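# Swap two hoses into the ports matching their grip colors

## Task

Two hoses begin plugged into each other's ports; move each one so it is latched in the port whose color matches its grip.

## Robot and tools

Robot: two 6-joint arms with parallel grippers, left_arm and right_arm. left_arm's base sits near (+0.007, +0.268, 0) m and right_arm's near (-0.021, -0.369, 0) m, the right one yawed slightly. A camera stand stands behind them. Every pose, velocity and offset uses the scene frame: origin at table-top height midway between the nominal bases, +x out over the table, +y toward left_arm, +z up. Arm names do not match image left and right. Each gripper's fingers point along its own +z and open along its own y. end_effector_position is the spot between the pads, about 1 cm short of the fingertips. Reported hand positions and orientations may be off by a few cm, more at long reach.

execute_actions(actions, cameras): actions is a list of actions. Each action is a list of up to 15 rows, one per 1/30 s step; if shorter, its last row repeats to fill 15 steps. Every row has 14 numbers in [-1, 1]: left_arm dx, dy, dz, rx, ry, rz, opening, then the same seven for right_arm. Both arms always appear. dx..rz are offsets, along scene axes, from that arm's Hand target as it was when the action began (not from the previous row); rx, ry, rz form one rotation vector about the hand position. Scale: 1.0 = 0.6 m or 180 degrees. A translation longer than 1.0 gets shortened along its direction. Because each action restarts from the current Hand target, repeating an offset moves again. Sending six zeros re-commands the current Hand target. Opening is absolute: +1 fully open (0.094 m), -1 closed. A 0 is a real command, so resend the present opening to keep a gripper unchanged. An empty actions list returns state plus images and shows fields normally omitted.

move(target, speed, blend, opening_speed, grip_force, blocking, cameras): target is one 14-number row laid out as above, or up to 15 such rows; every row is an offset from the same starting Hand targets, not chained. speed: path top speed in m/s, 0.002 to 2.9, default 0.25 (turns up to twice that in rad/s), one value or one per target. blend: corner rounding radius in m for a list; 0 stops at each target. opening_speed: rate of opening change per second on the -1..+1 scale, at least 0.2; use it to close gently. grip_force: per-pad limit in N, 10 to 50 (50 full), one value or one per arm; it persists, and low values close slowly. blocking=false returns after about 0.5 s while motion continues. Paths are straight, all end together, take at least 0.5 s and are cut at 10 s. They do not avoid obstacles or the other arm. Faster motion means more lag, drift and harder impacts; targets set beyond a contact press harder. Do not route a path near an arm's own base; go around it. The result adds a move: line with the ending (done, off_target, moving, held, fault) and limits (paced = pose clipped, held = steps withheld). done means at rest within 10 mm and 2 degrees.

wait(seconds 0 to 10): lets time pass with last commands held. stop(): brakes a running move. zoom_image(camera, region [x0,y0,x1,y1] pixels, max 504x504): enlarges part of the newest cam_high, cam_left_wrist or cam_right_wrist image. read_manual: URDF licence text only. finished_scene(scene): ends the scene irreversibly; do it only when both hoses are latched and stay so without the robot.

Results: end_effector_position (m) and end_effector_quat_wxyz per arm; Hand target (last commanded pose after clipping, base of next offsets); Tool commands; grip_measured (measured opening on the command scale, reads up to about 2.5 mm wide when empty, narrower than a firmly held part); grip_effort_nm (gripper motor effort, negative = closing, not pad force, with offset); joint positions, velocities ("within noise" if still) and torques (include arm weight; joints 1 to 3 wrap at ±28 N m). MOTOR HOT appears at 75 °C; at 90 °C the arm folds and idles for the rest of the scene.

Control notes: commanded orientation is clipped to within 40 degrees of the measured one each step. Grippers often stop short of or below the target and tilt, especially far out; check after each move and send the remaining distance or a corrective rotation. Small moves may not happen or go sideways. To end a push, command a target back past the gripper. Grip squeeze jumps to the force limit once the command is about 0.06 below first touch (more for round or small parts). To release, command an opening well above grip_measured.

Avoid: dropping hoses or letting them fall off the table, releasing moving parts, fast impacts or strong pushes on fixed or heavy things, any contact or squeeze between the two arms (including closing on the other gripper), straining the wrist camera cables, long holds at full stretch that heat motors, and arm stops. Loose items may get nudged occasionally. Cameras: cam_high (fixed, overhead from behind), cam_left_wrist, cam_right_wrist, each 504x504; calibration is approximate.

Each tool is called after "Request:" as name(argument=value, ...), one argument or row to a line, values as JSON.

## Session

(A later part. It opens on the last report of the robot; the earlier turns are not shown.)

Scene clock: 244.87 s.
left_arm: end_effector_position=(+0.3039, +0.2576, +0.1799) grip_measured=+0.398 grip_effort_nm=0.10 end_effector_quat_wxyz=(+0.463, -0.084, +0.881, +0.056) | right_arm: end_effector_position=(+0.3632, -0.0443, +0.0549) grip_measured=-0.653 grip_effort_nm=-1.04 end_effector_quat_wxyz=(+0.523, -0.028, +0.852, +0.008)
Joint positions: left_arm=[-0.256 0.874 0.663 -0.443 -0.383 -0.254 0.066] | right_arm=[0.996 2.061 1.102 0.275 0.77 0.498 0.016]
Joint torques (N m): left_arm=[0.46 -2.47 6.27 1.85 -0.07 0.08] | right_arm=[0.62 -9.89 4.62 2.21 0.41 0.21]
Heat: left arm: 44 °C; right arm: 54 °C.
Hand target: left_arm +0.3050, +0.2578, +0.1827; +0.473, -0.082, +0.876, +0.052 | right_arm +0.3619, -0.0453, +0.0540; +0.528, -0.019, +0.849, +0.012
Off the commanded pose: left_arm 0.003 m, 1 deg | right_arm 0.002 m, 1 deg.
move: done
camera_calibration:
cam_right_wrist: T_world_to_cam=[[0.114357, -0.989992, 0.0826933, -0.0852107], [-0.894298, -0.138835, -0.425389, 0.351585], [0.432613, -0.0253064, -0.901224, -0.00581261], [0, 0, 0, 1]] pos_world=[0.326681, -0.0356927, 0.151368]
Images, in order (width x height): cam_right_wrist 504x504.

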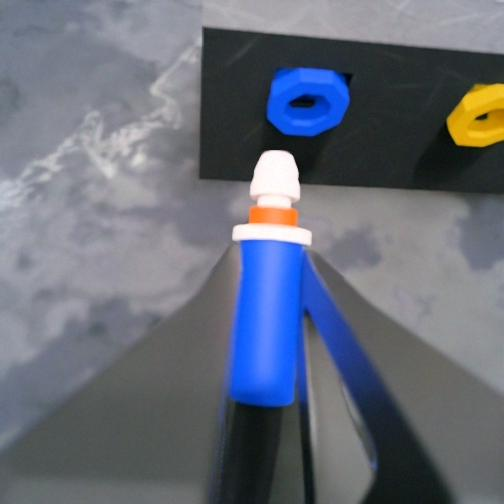

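Request:
move(
  target=[
    [0,0,0,0,0,0,0.4,0.016,-0.021,0.006,0,0.045,-0.008,-1],
  ],
  speed=0.08,
  cameras=["cam_right_wrist"],
)

Scene clock: 246.63 s.
left_arm: end_effector_position=(+0.3039, +0.2576, +0.1799) grip_measured=+0.398 grip_effort_nm=0.10 end_effector_quat_wxyz=(+0.463, -0.084, +0.881, +0.056) | right_arm: end_effector_position=(+0.3646, -0.0625, +0.0343) grip_measured=-0.653 grip_effort_nm=-1.04 end_effector_quat_wxyz=(+0.455, -0.022, +0.890, -0.010)
Joint positions: left_arm=[-0.256 0.874 0.663 -0.443 -0.383 -0.254 0.066] | right_arm=[0.949 2.061 1.161 0.043 0.685 0.583 0.016]
Joint torques (N m): left_arm=[0.47 -2.47 6.27 1.85 -0.07 0.09] | right_arm=[-0.25 -13.11 8.31 1.53 0.26 0.17]
Heat: left arm: 44 °C; right arm: 54 °C.
Hand target: left_arm +0.3050, +0.2578, +0.1827; +0.473, -0.082, +0.876, +0.052 | right_arm +0.3715, -0.0577, +0.0576; +0.467, -0.008, +0.884, +0.007
Off the commanded pose: left_arm 0.003 m, 1 deg | right_arm 0.025 m, 3 deg.
move: off_target (right_arm)
camera_calibration:
cam_right_wrist: T_world_to_cam=[[0.0977989, -0.990518, 0.0964872, -0.0960926], [-0.952628, -0.121229, -0.278931, 0.358898], [0.287983, -0.0646372, -0.955452, 0.0266402], [0, 0, 0, 1]] pos_world=[0.343622, -0.0499507, 0.134833]
Images, in order (width x height): cam_right_wrist 504x504.

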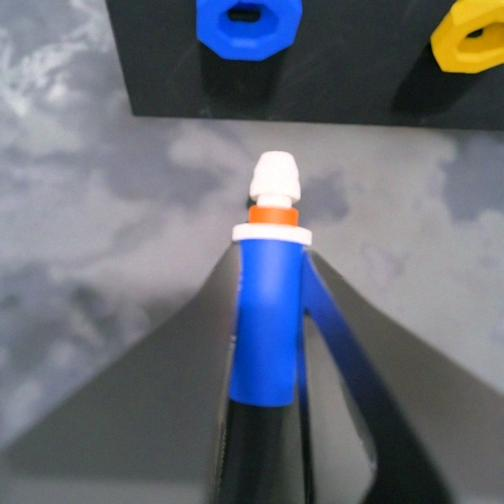

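Request:
move(
  target=[
    [0,0,0,0,0,0,0.4,0.006,0.008,0.026,0,0,0,-1],
  ],
  speed=0.08,
  cameras=["cam_right_wrist"],
)

Scene clock: 247.80 s.
left_arm: end_effector_position=(+0.3039, +0.2576, +0.1799) grip_measured=+0.398 grip_effort_nm=0.10 end_effector_quat_wxyz=(+0.463, -0.084, +0.881, +0.056) | right_arm: end_effector_position=(+0.3643, -0.0626, +0.0372) grip_measured=-0.653 grip_effort_nm=-1.05 end_effector_quat_wxyz=(+0.443, -0.030, +0.896, -0.024)
Joint positions: left_arm=[-0.256 0.874 0.663 -0.443 -0.383 -0.254 0.066] | right_arm=[0.948 2.061 1.204 -0.043 0.683 0.583 0.016]
Joint torques (N m): left_arm=[0.46 -2.45 6.26 1.86 -0.07 0.08] | right_arm=[-0.13 -14.52 9.01 1.69 0.31 0.17]
Heat: left arm: 44 °C; right arm: 54 °C.
Hand target: left_arm +0.3050, +0.2578, +0.1827; +0.473, -0.082, +0.876, +0.052 | right_arm +0.3751, -0.0531, +0.0731; +0.467, -0.008, +0.884, +0.006
Off the commanded pose: left_arm 0.003 m, 1 deg | right_arm 0.039 m, 5 deg.
move: off_target (right_arm)
camera_calibration:
cam_right_wrist: T_world_to_cam=[[0.10174, -0.986913, 0.125104, -0.0986532], [-0.959824, -0.13044, -0.248441, 0.360414], [0.261508, -0.0948012, -0.960534, 0.0374431], [0, 0, 0, 1]] pos_world=[0.34618, -0.0468, 0.137849]
Images, in order (width x height): cam_right_wrist 504x504.

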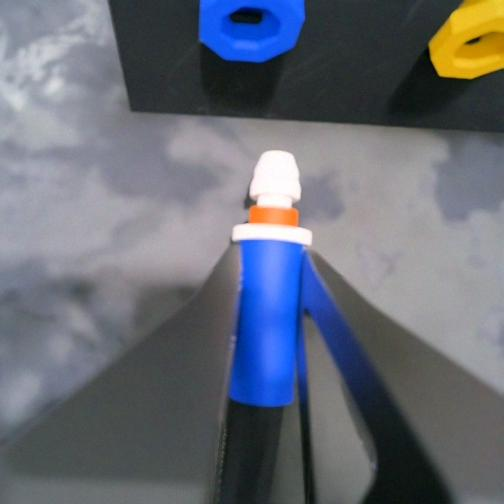

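More up to break stiction, then settle; also less pitch.

Request:
move(
  target=[
    [0,0,0,0,0,0,0.4,0.0,0.008,0.07,0,-0.015,0.008,-1],
    [0,0,0,0,0,0,0.4,0.005,0.004,0.0,0,-0.015,0.008,-1],
  ],
  speed=0.1,
  cameras=["cam_right_wrist"],
)

Scene clock: 250.00 s.
left_arm: end_effector_position=(+0.3039, +0.2576, +0.1799) grip_measured=+0.398 grip_effort_nm=0.10 end_effector_quat_wxyz=(+0.463, -0.084, +0.881, +0.056) | right_arm: end_effector_position=(+0.3760, -0.0483, +0.0790) grip_measured=-0.653 grip_effort_nm=-1.05 end_effector_quat_wxyz=(+0.485, -0.020, +0.874, +0.016)
Joint positions: left_arm=[-0.256 0.874 0.663 -0.443 -0.383 -0.254 0.066] | right_arm=[0.948 2.004 1.214 0.038 0.685 0.544 0.016]
Joint torques (N m): left_arm=[0.46 -2.48 6.26 1.86 -0.07 0.09] | right_arm=[-0.17 -9.02 5.42 2.19 0.35 0.01]
Heat: left arm: 44 °C; right arm: 54 °C.
Hand target: left_arm +0.3050, +0.2578, +0.1827; +0.473, -0.082, +0.876, +0.052 | right_arm +0.3781, -0.0507, +0.0731; +0.488, -0.019, +0.873, +0.012
Off the commanded pose: left_arm 0.003 m, 1 deg | right_arm 0.007 m, 1 deg.
move: done
camera_calibration:
cam_right_wrist: T_world_to_cam=[[0.114484, -0.991989, 0.0533932, -0.0904167], [-0.929064, -0.125943, -0.34782, 0.380293], [0.351759, -0.00978561, -0.93604, 0.044143], [0, 0, 0, 1]] pos_world=[0.34814, -0.0413649, 0.178421]
Images, in order (width x height): cam_right_wrist 504x504.

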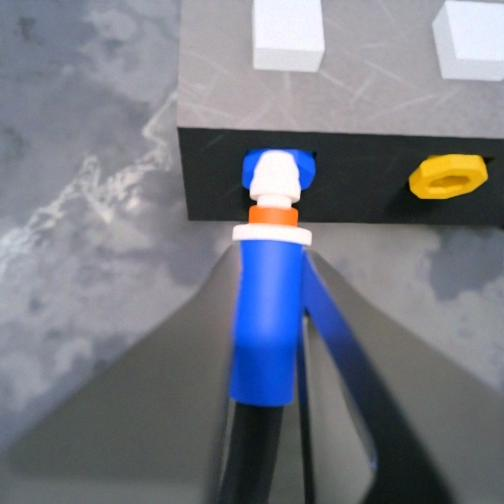

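Request:
move(
  target=[
    [0,0,0,0,0,0,0.4,-0.016,-0.004,-0.006,0,0,0,-1],
    [0,0,0,0,0,0,0.4,-0.016,-0.006,-0.024,0,0,0,-1],
  ],
  speed=0.06,
  cameras=["cam_right_wrist"],
)

Scene clock: 251.60 s.
left_arm: end_effector_position=(+0.3039, +0.2576, +0.1799) grip_measured=+0.398 grip_effort_nm=0.10 end_effector_quat_wxyz=(+0.463, -0.084, +0.881, +0.056) | right_arm: end_effector_position=(+0.3691, -0.0534, +0.0662) grip_measured=-0.653 grip_effort_nm=-1.04 end_effector_quat_wxyz=(+0.485, -0.022, +0.874, +0.016)
Joint positions: left_arm=[-0.256 0.874 0.663 -0.443 -0.383 -0.254 0.066] | right_arm=[0.954 2.004 1.154 0.096 0.688 0.544 0.016]
Joint torques (N m): left_arm=[0.46 -2.47 6.28 1.86 -0.07 0.09] | right_arm=[0.62 -8.58 5.15 2.17 0.42 0.13]
Heat: left arm: 44 °C; right arm: 54 °C.
Hand target: left_arm +0.3050, +0.2578, +0.1827; +0.473, -0.082, +0.876, +0.052 | right_arm +0.3685, -0.0543, +0.0587; +0.488, -0.019, +0.873, +0.012
Off the commanded pose: left_arm 0.003 m, 1 deg | right_arm 0.008 m, 1 deg.
move: done
camera_calibration:
cam_right_wrist: T_world_to_cam=[[0.117605, -0.991437, 0.0567576, -0.0953996], [-0.928678, -0.130045, -0.347341, 0.36838], [0.351748, -0.0118604, -0.93602, 0.0343527], [0, 0, 0, 1]] pos_world=[0.341242, -0.0462692, 0.165523]
Images, in order (width x height): cam_right_wrist 504x504.

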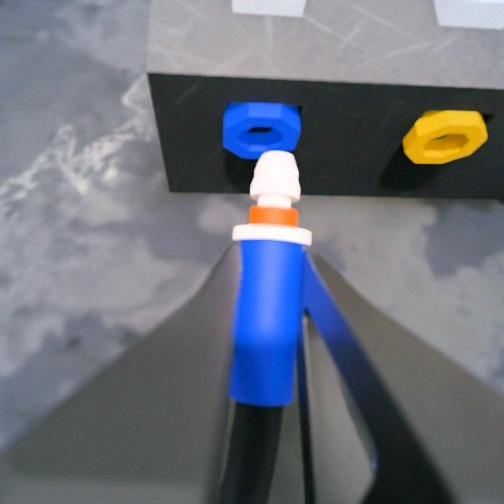

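Request:
move(
  target=[
    [0,0,0,0,0,0,0.4,0.008,0.01,-0.009,0,0,0,-1],
  ],
  speed=0.05,
  cameras=["cam_right_wrist"],
)

Scene clock: 252.50 s.
left_arm: end_effector_position=(+0.3039, +0.2576, +0.1799) grip_measured=+0.398 grip_effort_nm=0.10 end_effector_quat_wxyz=(+0.463, -0.084, +0.881, +0.056) | right_arm: end_effector_position=(+0.3685, -0.0541, +0.0500) grip_measured=-0.653 grip_effort_nm=-1.04 end_effector_quat_wxyz=(+0.477, -0.028, +0.878, +0.006)
Joint positions: left_arm=[-0.256 0.874 0.663 -0.443 -0.383 -0.254 0.066] | right_arm=[0.954 2.041 1.154 0.104 0.688 0.544 0.016]
Joint torques (N m): left_arm=[0.44 -2.47 6.27 1.86 -0.07 0.09] | right_arm=[0.62 -8.91 7.56 2.11 0.43 0.12]
Heat: left arm: 44 °C; right arm: 54 °C.
Hand target: left_arm +0.3050, +0.2578, +0.1827; +0.473, -0.082, +0.876, +0.052 | right_arm +0.3733, -0.0483, +0.0534; +0.488, -0.019, +0.873, +0.012
Off the commanded pose: left_arm 0.003 m, 1 deg | right_arm 0.008 m, 2 deg.
move: done
camera_calibration:
cam_right_wrist: T_world_to_cam=[[0.118791, -0.989917, 0.0771578, -0.0963956], [-0.934749, -0.1377, -0.327541, 0.363065], [0.334863, -0.0332143, -0.941681, 0.0248215], [0, 0, 0, 1]] pos_world=[0.342514, -0.044605, 0.14973]
Images, in order (width x height): cam_right_wrist 504x504.

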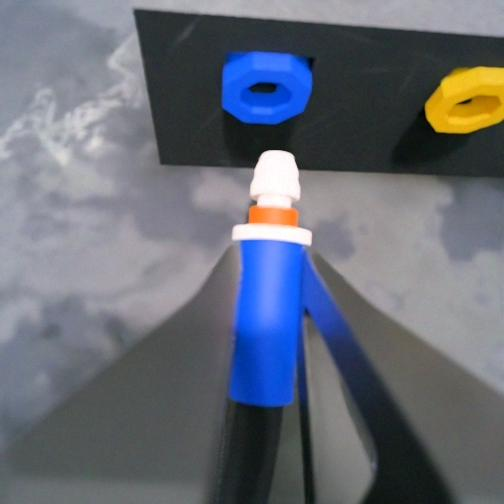

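Request:
move(
  target=[
    [0,0,0,0,0,0,0.4,0.01,0.004,0.02,0,0,0,-1],
  ],
  speed=0.05,
  cameras=["cam_right_wrist"],
)

Scene clock: 253.57 s.
left_arm: end_effector_position=(+0.3039, +0.2576, +0.1799) grip_measured=+0.398 grip_effort_nm=0.10 end_effector_quat_wxyz=(+0.463, -0.084, +0.881, +0.056) | right_arm: end_effector_position=(+0.3701, -0.0521, +0.0537) grip_measured=-0.653 grip_effort_nm=-1.05 end_effector_quat_wxyz=(+0.476, -0.029, +0.879, +0.004)
Joint positions: left_arm=[-0.256 0.874 0.663 -0.443 -0.383 -0.254 0.066] | right_arm=[0.954 2.041 1.176 0.077 0.688 0.544 0.016]
Joint torques (N m): left_arm=[0.46 -2.48 6.26 1.86 -0.07 0.09] | right_arm=[-0.12 -9.78 9.25 1.9 0.36 0.05]
Heat: left arm: 44 °C; right arm: 54 °C.
Hand target: left_arm +0.3050, +0.2578, +0.1827; +0.473, -0.082, +0.876, +0.052 | right_arm +0.3793, -0.0458, +0.0655; +0.488, -0.019, +0.873, +0.012
Off the commanded pose: left_arm 0.003 m, 1 deg | right_arm 0.016 m, 2 deg.
move: off_target (right_arm)
camera_calibration:
cam_right_wrist: T_world_to_cam=[[0.119015, -0.989619, 0.0805647, -0.0952108], [-0.935748, -0.138925, -0.324153, 0.366044], [0.33198, -0.0368092, -0.942568, 0.0287586], [0, 0, 0, 1]] pos_world=[0.344309, -0.042311, 0.153432]
Images, in order (width x height): cam_right_wrist 504x504.

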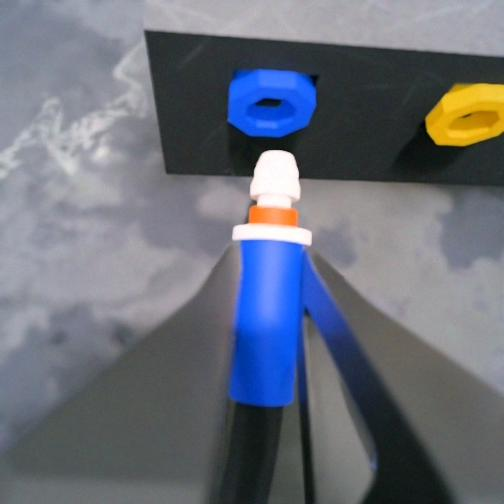

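Request:
move(
  target=[
    [0,0,0,0,0,0,0.4,0.004,0.001,0.009,0,0,0,-1],
  ],
  speed=0.05,
)

Request:
move(
  target=[
    [0,0,0,0,0,0,0.4,0.04,0.006,0.007,0,0,0,-1],
  ],
  speed=0.05,
  cameras=["cam_right_wrist"],
)

Scene clock: 254.57 s.
left_arm: end_effector_position=(+0.3039, +0.2576, +0.1799) grip_measured=+0.398 grip_effort_nm=0.10 end_effector_quat_wxyz=(+0.463, -0.084, +0.881, +0.056) | right_arm: end_effector_position=(+0.3721, -0.0523, +0.0562) grip_measured=-0.653 grip_effort_nm=-1.05 end_effector_quat_wxyz=(+0.474, -0.028, +0.880, +0.002)
Joint positions: left_arm=[-0.256 0.874 0.663 -0.443 -0.383 -0.254 0.066] | right_arm=[0.95 2.041 1.192 0.056 0.688 0.544 0.016]
Joint torques (N m): left_arm=[0.46 -2.48 6.27 1.86 -0.07 0.09] | right_arm=[-0.16 -10.26 9.32 1.89 0.34 0.02]
Heat: left arm: 44 °C; right arm: 54 °C.
Hand target: left_arm +0.3050, +0.2578, +0.1827; +0.473, -0.082, +0.876, +0.052 | right_arm +0.3817, -0.0452, +0.0709; +0.488, -0.019, +0.873, +0.012
Off the commanded pose: left_arm 0.003 m, 1 deg | right_arm 0.019 m, 2 deg.
move: off_target (right_arm)

Scene clock: 255.47 s.
left_arm: end_effector_position=(+0.3039, +0.2576, +0.1799) grip_measured=+0.398 grip_effort_nm=0.10 end_effector_quat_wxyz=(+0.463, -0.084, +0.881, +0.056) | right_arm: end_effector_position=(+0.3906, -0.0502, +0.0622) grip_measured=-0.653 grip_effort_nm=-1.05 end_effector_quat_wxyz=(+0.470, -0.032, +0.882, -0.001)
Joint positions: left_arm=[-0.256 0.874 0.663 -0.443 -0.383 -0.254 0.066] | right_arm=[0.917 2.07 1.273 0.011 0.661 0.512 0.016]
Joint torques (N m): left_arm=[0.46 -2.48 6.28 1.86 -0.07 0.09] | right_arm=[-0.69 -9.26 10.26 2.2 0.32 0.01]
Heat: left arm: 44 °C; right arm: 54 °C.
Hand target: left_arm +0.3050, +0.2578, +0.1827; +0.473, -0.082, +0.876, +0.052 | right_arm +0.4058, -0.0417, +0.0752; +0.488, -0.019, +0.873, +0.012
Off the commanded pose: left_arm 0.003 m, 1 deg | right_arm 0.022 m, 3 deg.
move: off_target (right_arm)
camera_calibration:
cam_right_wrist: T_world_to_cam=[[0.119987, -0.988513, 0.0918984, -0.097421], [-0.939954, -0.142907, -0.309942, 0.388875], [0.319515, -0.0491911, -0.946304, 0.0345071], [0, 0, 0, 1]] pos_world=[0.366188, -0.0390315, 0.162136]
Images, in order (width x height): cam_right_wrist 504x504.

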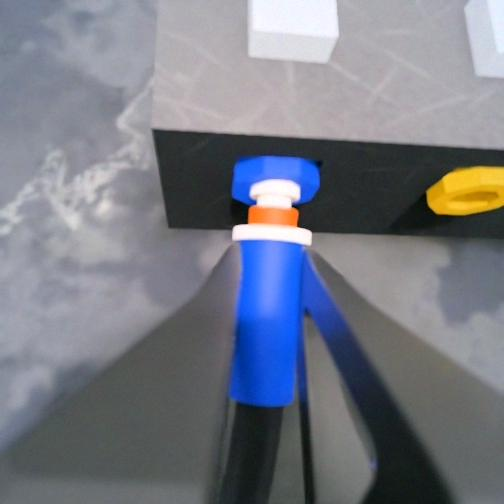

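Nose is in the hole. Push.

Request:
move(
  target=[
    [0,0,0,0,0,0,0.4,0.1,0.012,0.006,0,-0.01,0.005,-1],
  ],
  speed=0.1,
  cameras=["cam_right_wrist"],
)

Scene clock: 256.83 s.
left_arm: end_effector_position=(+0.3039, +0.2576, +0.1799) grip_measured=+0.398 grip_effort_nm=0.10 end_effector_quat_wxyz=(+0.463, -0.084, +0.881, +0.056) | right_arm: end_effector_position=(+0.3948, -0.0509, +0.0610) grip_measured=-0.653 grip_effort_nm=-1.04 end_effector_quat_wxyz=(+0.432, -0.083, +0.897, -0.044)
Joint positions: left_arm=[-0.256 0.874 0.663 -0.443 -0.383 -0.254 0.066] | right_arm=[0.903 2.099 1.387 -0.172 0.634 0.433 0.016]
Joint torques (N m): left_arm=[0.44 -2.47 6.28 1.86 -0.07 0.09] | right_arm=[-6.74 -5.49 12.75 4.33 0.05 -0.19]
Heat: left arm: 44 °C; right arm: 55 °C.
Hand target: left_arm +0.3050, +0.2578, +0.1827; +0.473, -0.082, +0.876, +0.052 | right_arm +0.4657, -0.0345, +0.0786; +0.501, -0.026, +0.865, +0.016
Off the commanded pose: left_arm 0.003 m, 1 deg | right_arm 0.075 m, 13 deg.
move: off_target (right_arm)
camera_calibration:
cam_right_wrist: T_world_to_cam=[[0.181149, -0.962269, 0.203036, -0.128064], [-0.951023, -0.223983, -0.213042, 0.386681], [0.25048, -0.1545, -0.955714, 0.0544375], [0, 0, 0, 1]] pos_world=[0.377306, -0.0282114, 0.160408]
Images, in order (width x height): cam_right_wrist 504x504.

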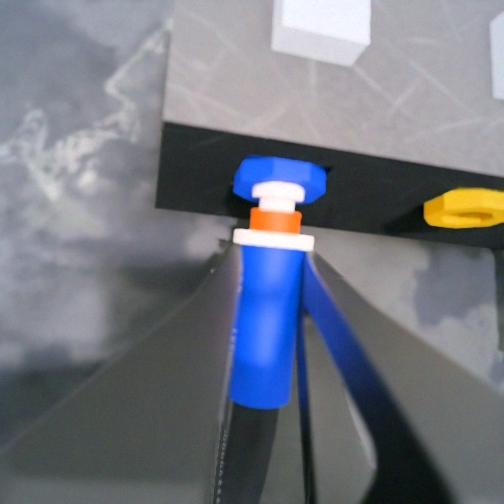

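Request:
move(
  target=[
    [0,0,0,0,0,0,0.4,-0.02,0.0,0.0,0,-0.09,0.0,-1],
    [0,0,0,0,0,0,0.4,0.06,0.006,0.0,0,-0.09,0.0,-1],
  ],
  speed=0.2,
  cameras=["cam_right_wrist"],
)

Request:
move(
  target=[
    [0,0,0,0,0,0,0.4,0.01,0.002,0.02,0,0.1,0.0,-1],
  ],
  speed=0.1,
  cameras=["cam_right_wrist"],
)

Scene clock: 259.50 s.
left_arm: end_effector_position=(+0.3039, +0.2576, +0.1799) grip_measured=+0.398 grip_effort_nm=0.10 end_effector_quat_wxyz=(+0.463, -0.084, +0.881, +0.056) | right_arm: end_effector_position=(+0.3964, -0.0501, +0.0599) grip_measured=-0.653 grip_effort_nm=-1.04 end_effector_quat_wxyz=(+0.548, -0.099, +0.823, -0.112)
Joint positions: left_arm=[-0.256 0.874 0.663 -0.443 -0.383 -0.254 0.066] | right_arm=[0.964 2.166 1.222 0.308 0.891 0.2 0.016]
Joint torques (N m): left_arm=[0.49 -2.48 6.27 1.86 -0.07 0.09] | right_arm=[-12.96 -4.46 15.92 4.98 -1.54 -0.11]
Heat: left arm: 44 °C; right arm: 57 °C.
Hand target: left_arm +0.3050, +0.2578, +0.1827; +0.473, -0.082, +0.876, +0.052 | right_arm +0.5017, -0.0308, +0.0787; +0.618, -0.028, +0.785, +0.012
Off the commanded pose: left_arm 0.003 m, 1 deg | right_arm 0.109 m, 19 deg.
move: off_target (right_arm)
camera_calibration:
cam_right_wrist: T_world_to_cam=[[0.0930228, -0.92815, 0.360394, -0.100202], [-0.858971, -0.257854, -0.442357, 0.363675], [0.503503, -0.268419, -0.82124, -0.0609467], [0, 0, 0, 1]] pos_world=[0.352394, -0.0155868, 0.146934]
Images, in order (width x height): cam_right_wrist 504x504.

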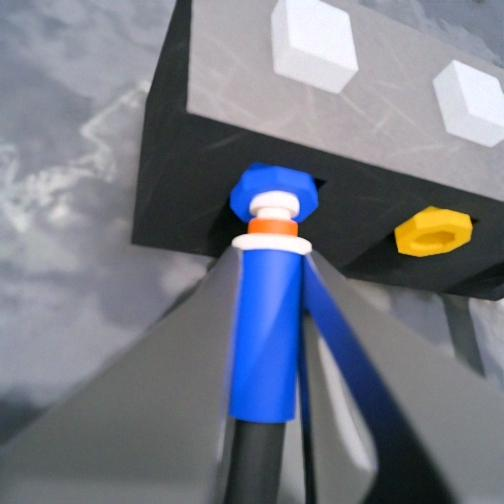

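Scene clock: 261.80 s.
left_arm: end_effector_position=(+0.3039, +0.2576, +0.1799) grip_measured=+0.398 grip_effort_nm=0.10 end_effector_quat_wxyz=(+0.463, -0.084, +0.881, +0.056) | right_arm: end_effector_position=(+0.4089, -0.0492, +0.0670) grip_measured=-0.653 grip_effort_nm=-1.05 end_effector_quat_wxyz=(+0.379, -0.109, +0.917, -0.058)
Joint positions: left_arm=[-0.256 0.874 0.663 -0.443 -0.383 -0.254 0.066] | right_arm=[0.864 2.16 1.591 -0.415 0.56 0.403 0.016]
Joint torques (N m): left_arm=[0.46 -2.48 6.26 1.86 -0.07 0.09] | right_arm=[-8.1 -6.26 13.23 4.99 0.3 -0.04]
Heat: left arm: 44 °C; right arm: 60 °C.
Hand target: left_arm +0.3050, +0.2578, +0.1827; +0.473, -0.082, +0.876, +0.052 | right_arm +0.5077, -0.0297, +0.0905; +0.488, -0.026, +0.872, +0.016
Off the commanded pose: left_arm 0.003 m, 1 deg | right_arm 0.103 m, 19 deg.
move: off_target (right_arm)
camera_calibration:
cam_right_wrist: T_world_to_cam=[[0.229877, -0.944891, 0.233103, -0.151316], [-0.961968, -0.256922, -0.0927877, 0.396649], [0.147564, -0.202908, -0.968015, 0.0974814], [0, 0, 0, 1]] pos_world=[0.401962, -0.0212901, 0.16644]
Images, in order (width x height): cam_right_wrist 504x504.

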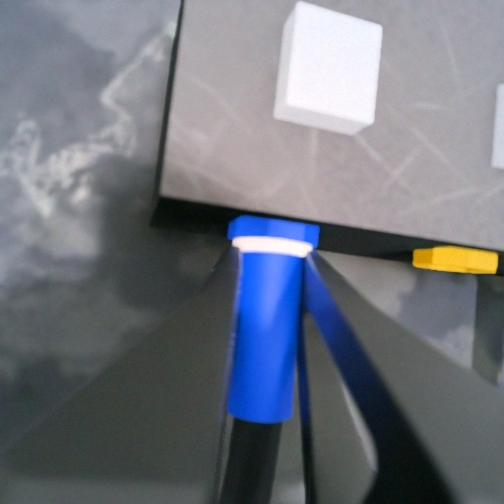

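Seated. Release and verify.

Request:
move(
  target=[
    [0,0,0,0,0,0,0.4,-0.16,-0.025,-0.035,0,0.05,0,-1],
    [0,0,0,0,0,0,0.4,-0.16,-0.025,-0.035,0,0.05,0,0.7],
    [0,0,0,0,0,0,0.4,-0.3,-0.04,0.15,0,0.0,0,1],
  ],
  speed=0.15,
  cameras=["cam_right_wrist","cam_high"],
)

Request:
zoom_image(
  camera="cam_right_wrist",
  region=[150, 50, 504, 350],
)

Scene clock: 265.93 s.
left_arm: end_effector_position=(+0.3039, +0.2576, +0.1799) grip_measured=+0.398 grip_effort_nm=0.10 end_effector_quat_wxyz=(+0.463, -0.084, +0.881, +0.056) | right_arm: end_effector_position=(+0.3299, -0.0478, +0.1686) grip_measured=+0.998 grip_effort_nm=0.11 end_effector_quat_wxyz=(+0.478, -0.038, +0.877, +0.009)
Joint positions: left_arm=[-0.256 0.874 0.663 -0.443 -0.383 -0.254 0.066] | right_arm=[1.041 1.788 1.331 -0.365 0.737 0.601 0.094]
Joint torques (N m): left_arm=[0.47 -2.48 6.27 1.86 -0.08 0.08] | right_arm=[0.29 -12.04 5.79 1.76 0.44 0.2]
Heat: left arm: 44 °C; right arm: 59 °C.
Hand target: left_arm +0.3050, +0.2578, +0.1827; +0.473, -0.082, +0.876, +0.052 | right_arm +0.3277, -0.0536, +0.1806; +0.488, -0.026, +0.872, +0.016
Off the commanded pose: left_arm 0.003 m, 1 deg | right_arm 0.013 m, 2 deg.
move: off_target (right_arm); target 2's new opening was sent with right_arm's hand 0.010 m and 5 deg from that target; target 3's new opening was sent with right_arm's hand 0.013 m and 2 deg from that target
camera_calibration:
cam_right_wrist: T_world_to_cam=[[0.139998, -0.986748, 0.0820285, -0.102455], [-0.930325, -0.159448, -0.330259, 0.364612], [0.338962, -0.0300774, -0.940319, 0.148155], [0, 0, 0, 1]] pos_world=[0.303333, -0.0385049, 0.268134]
Images, in order (width x height): cam_high 504x504, cam_right_wrist 504x504.

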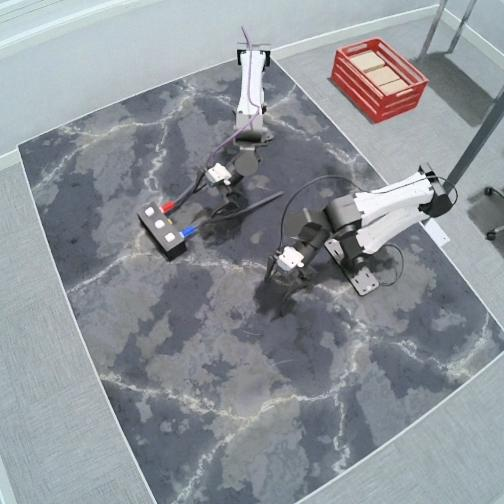

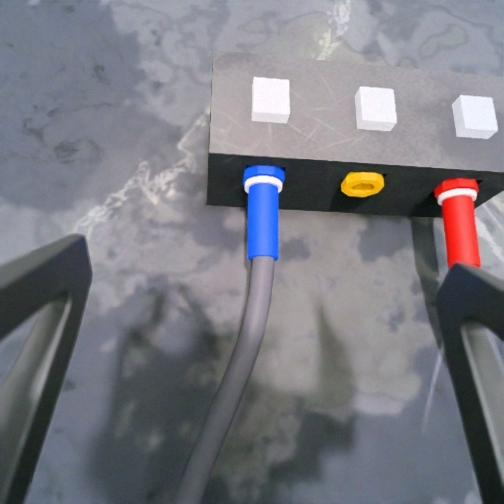

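Scaled by 1.424 from the camera's 504x504 image, which has a finer 720x720 frame.

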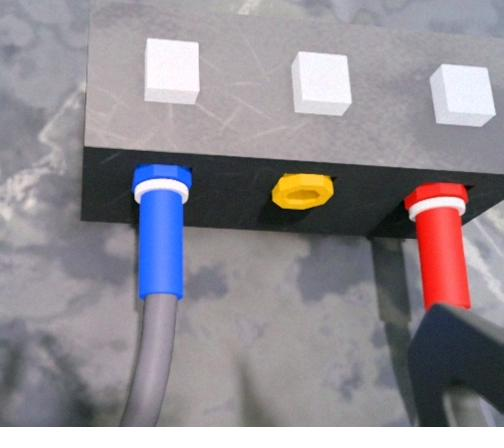

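Request:
finished_scene(
  scene=1,
)

The scene is finished: the task was done.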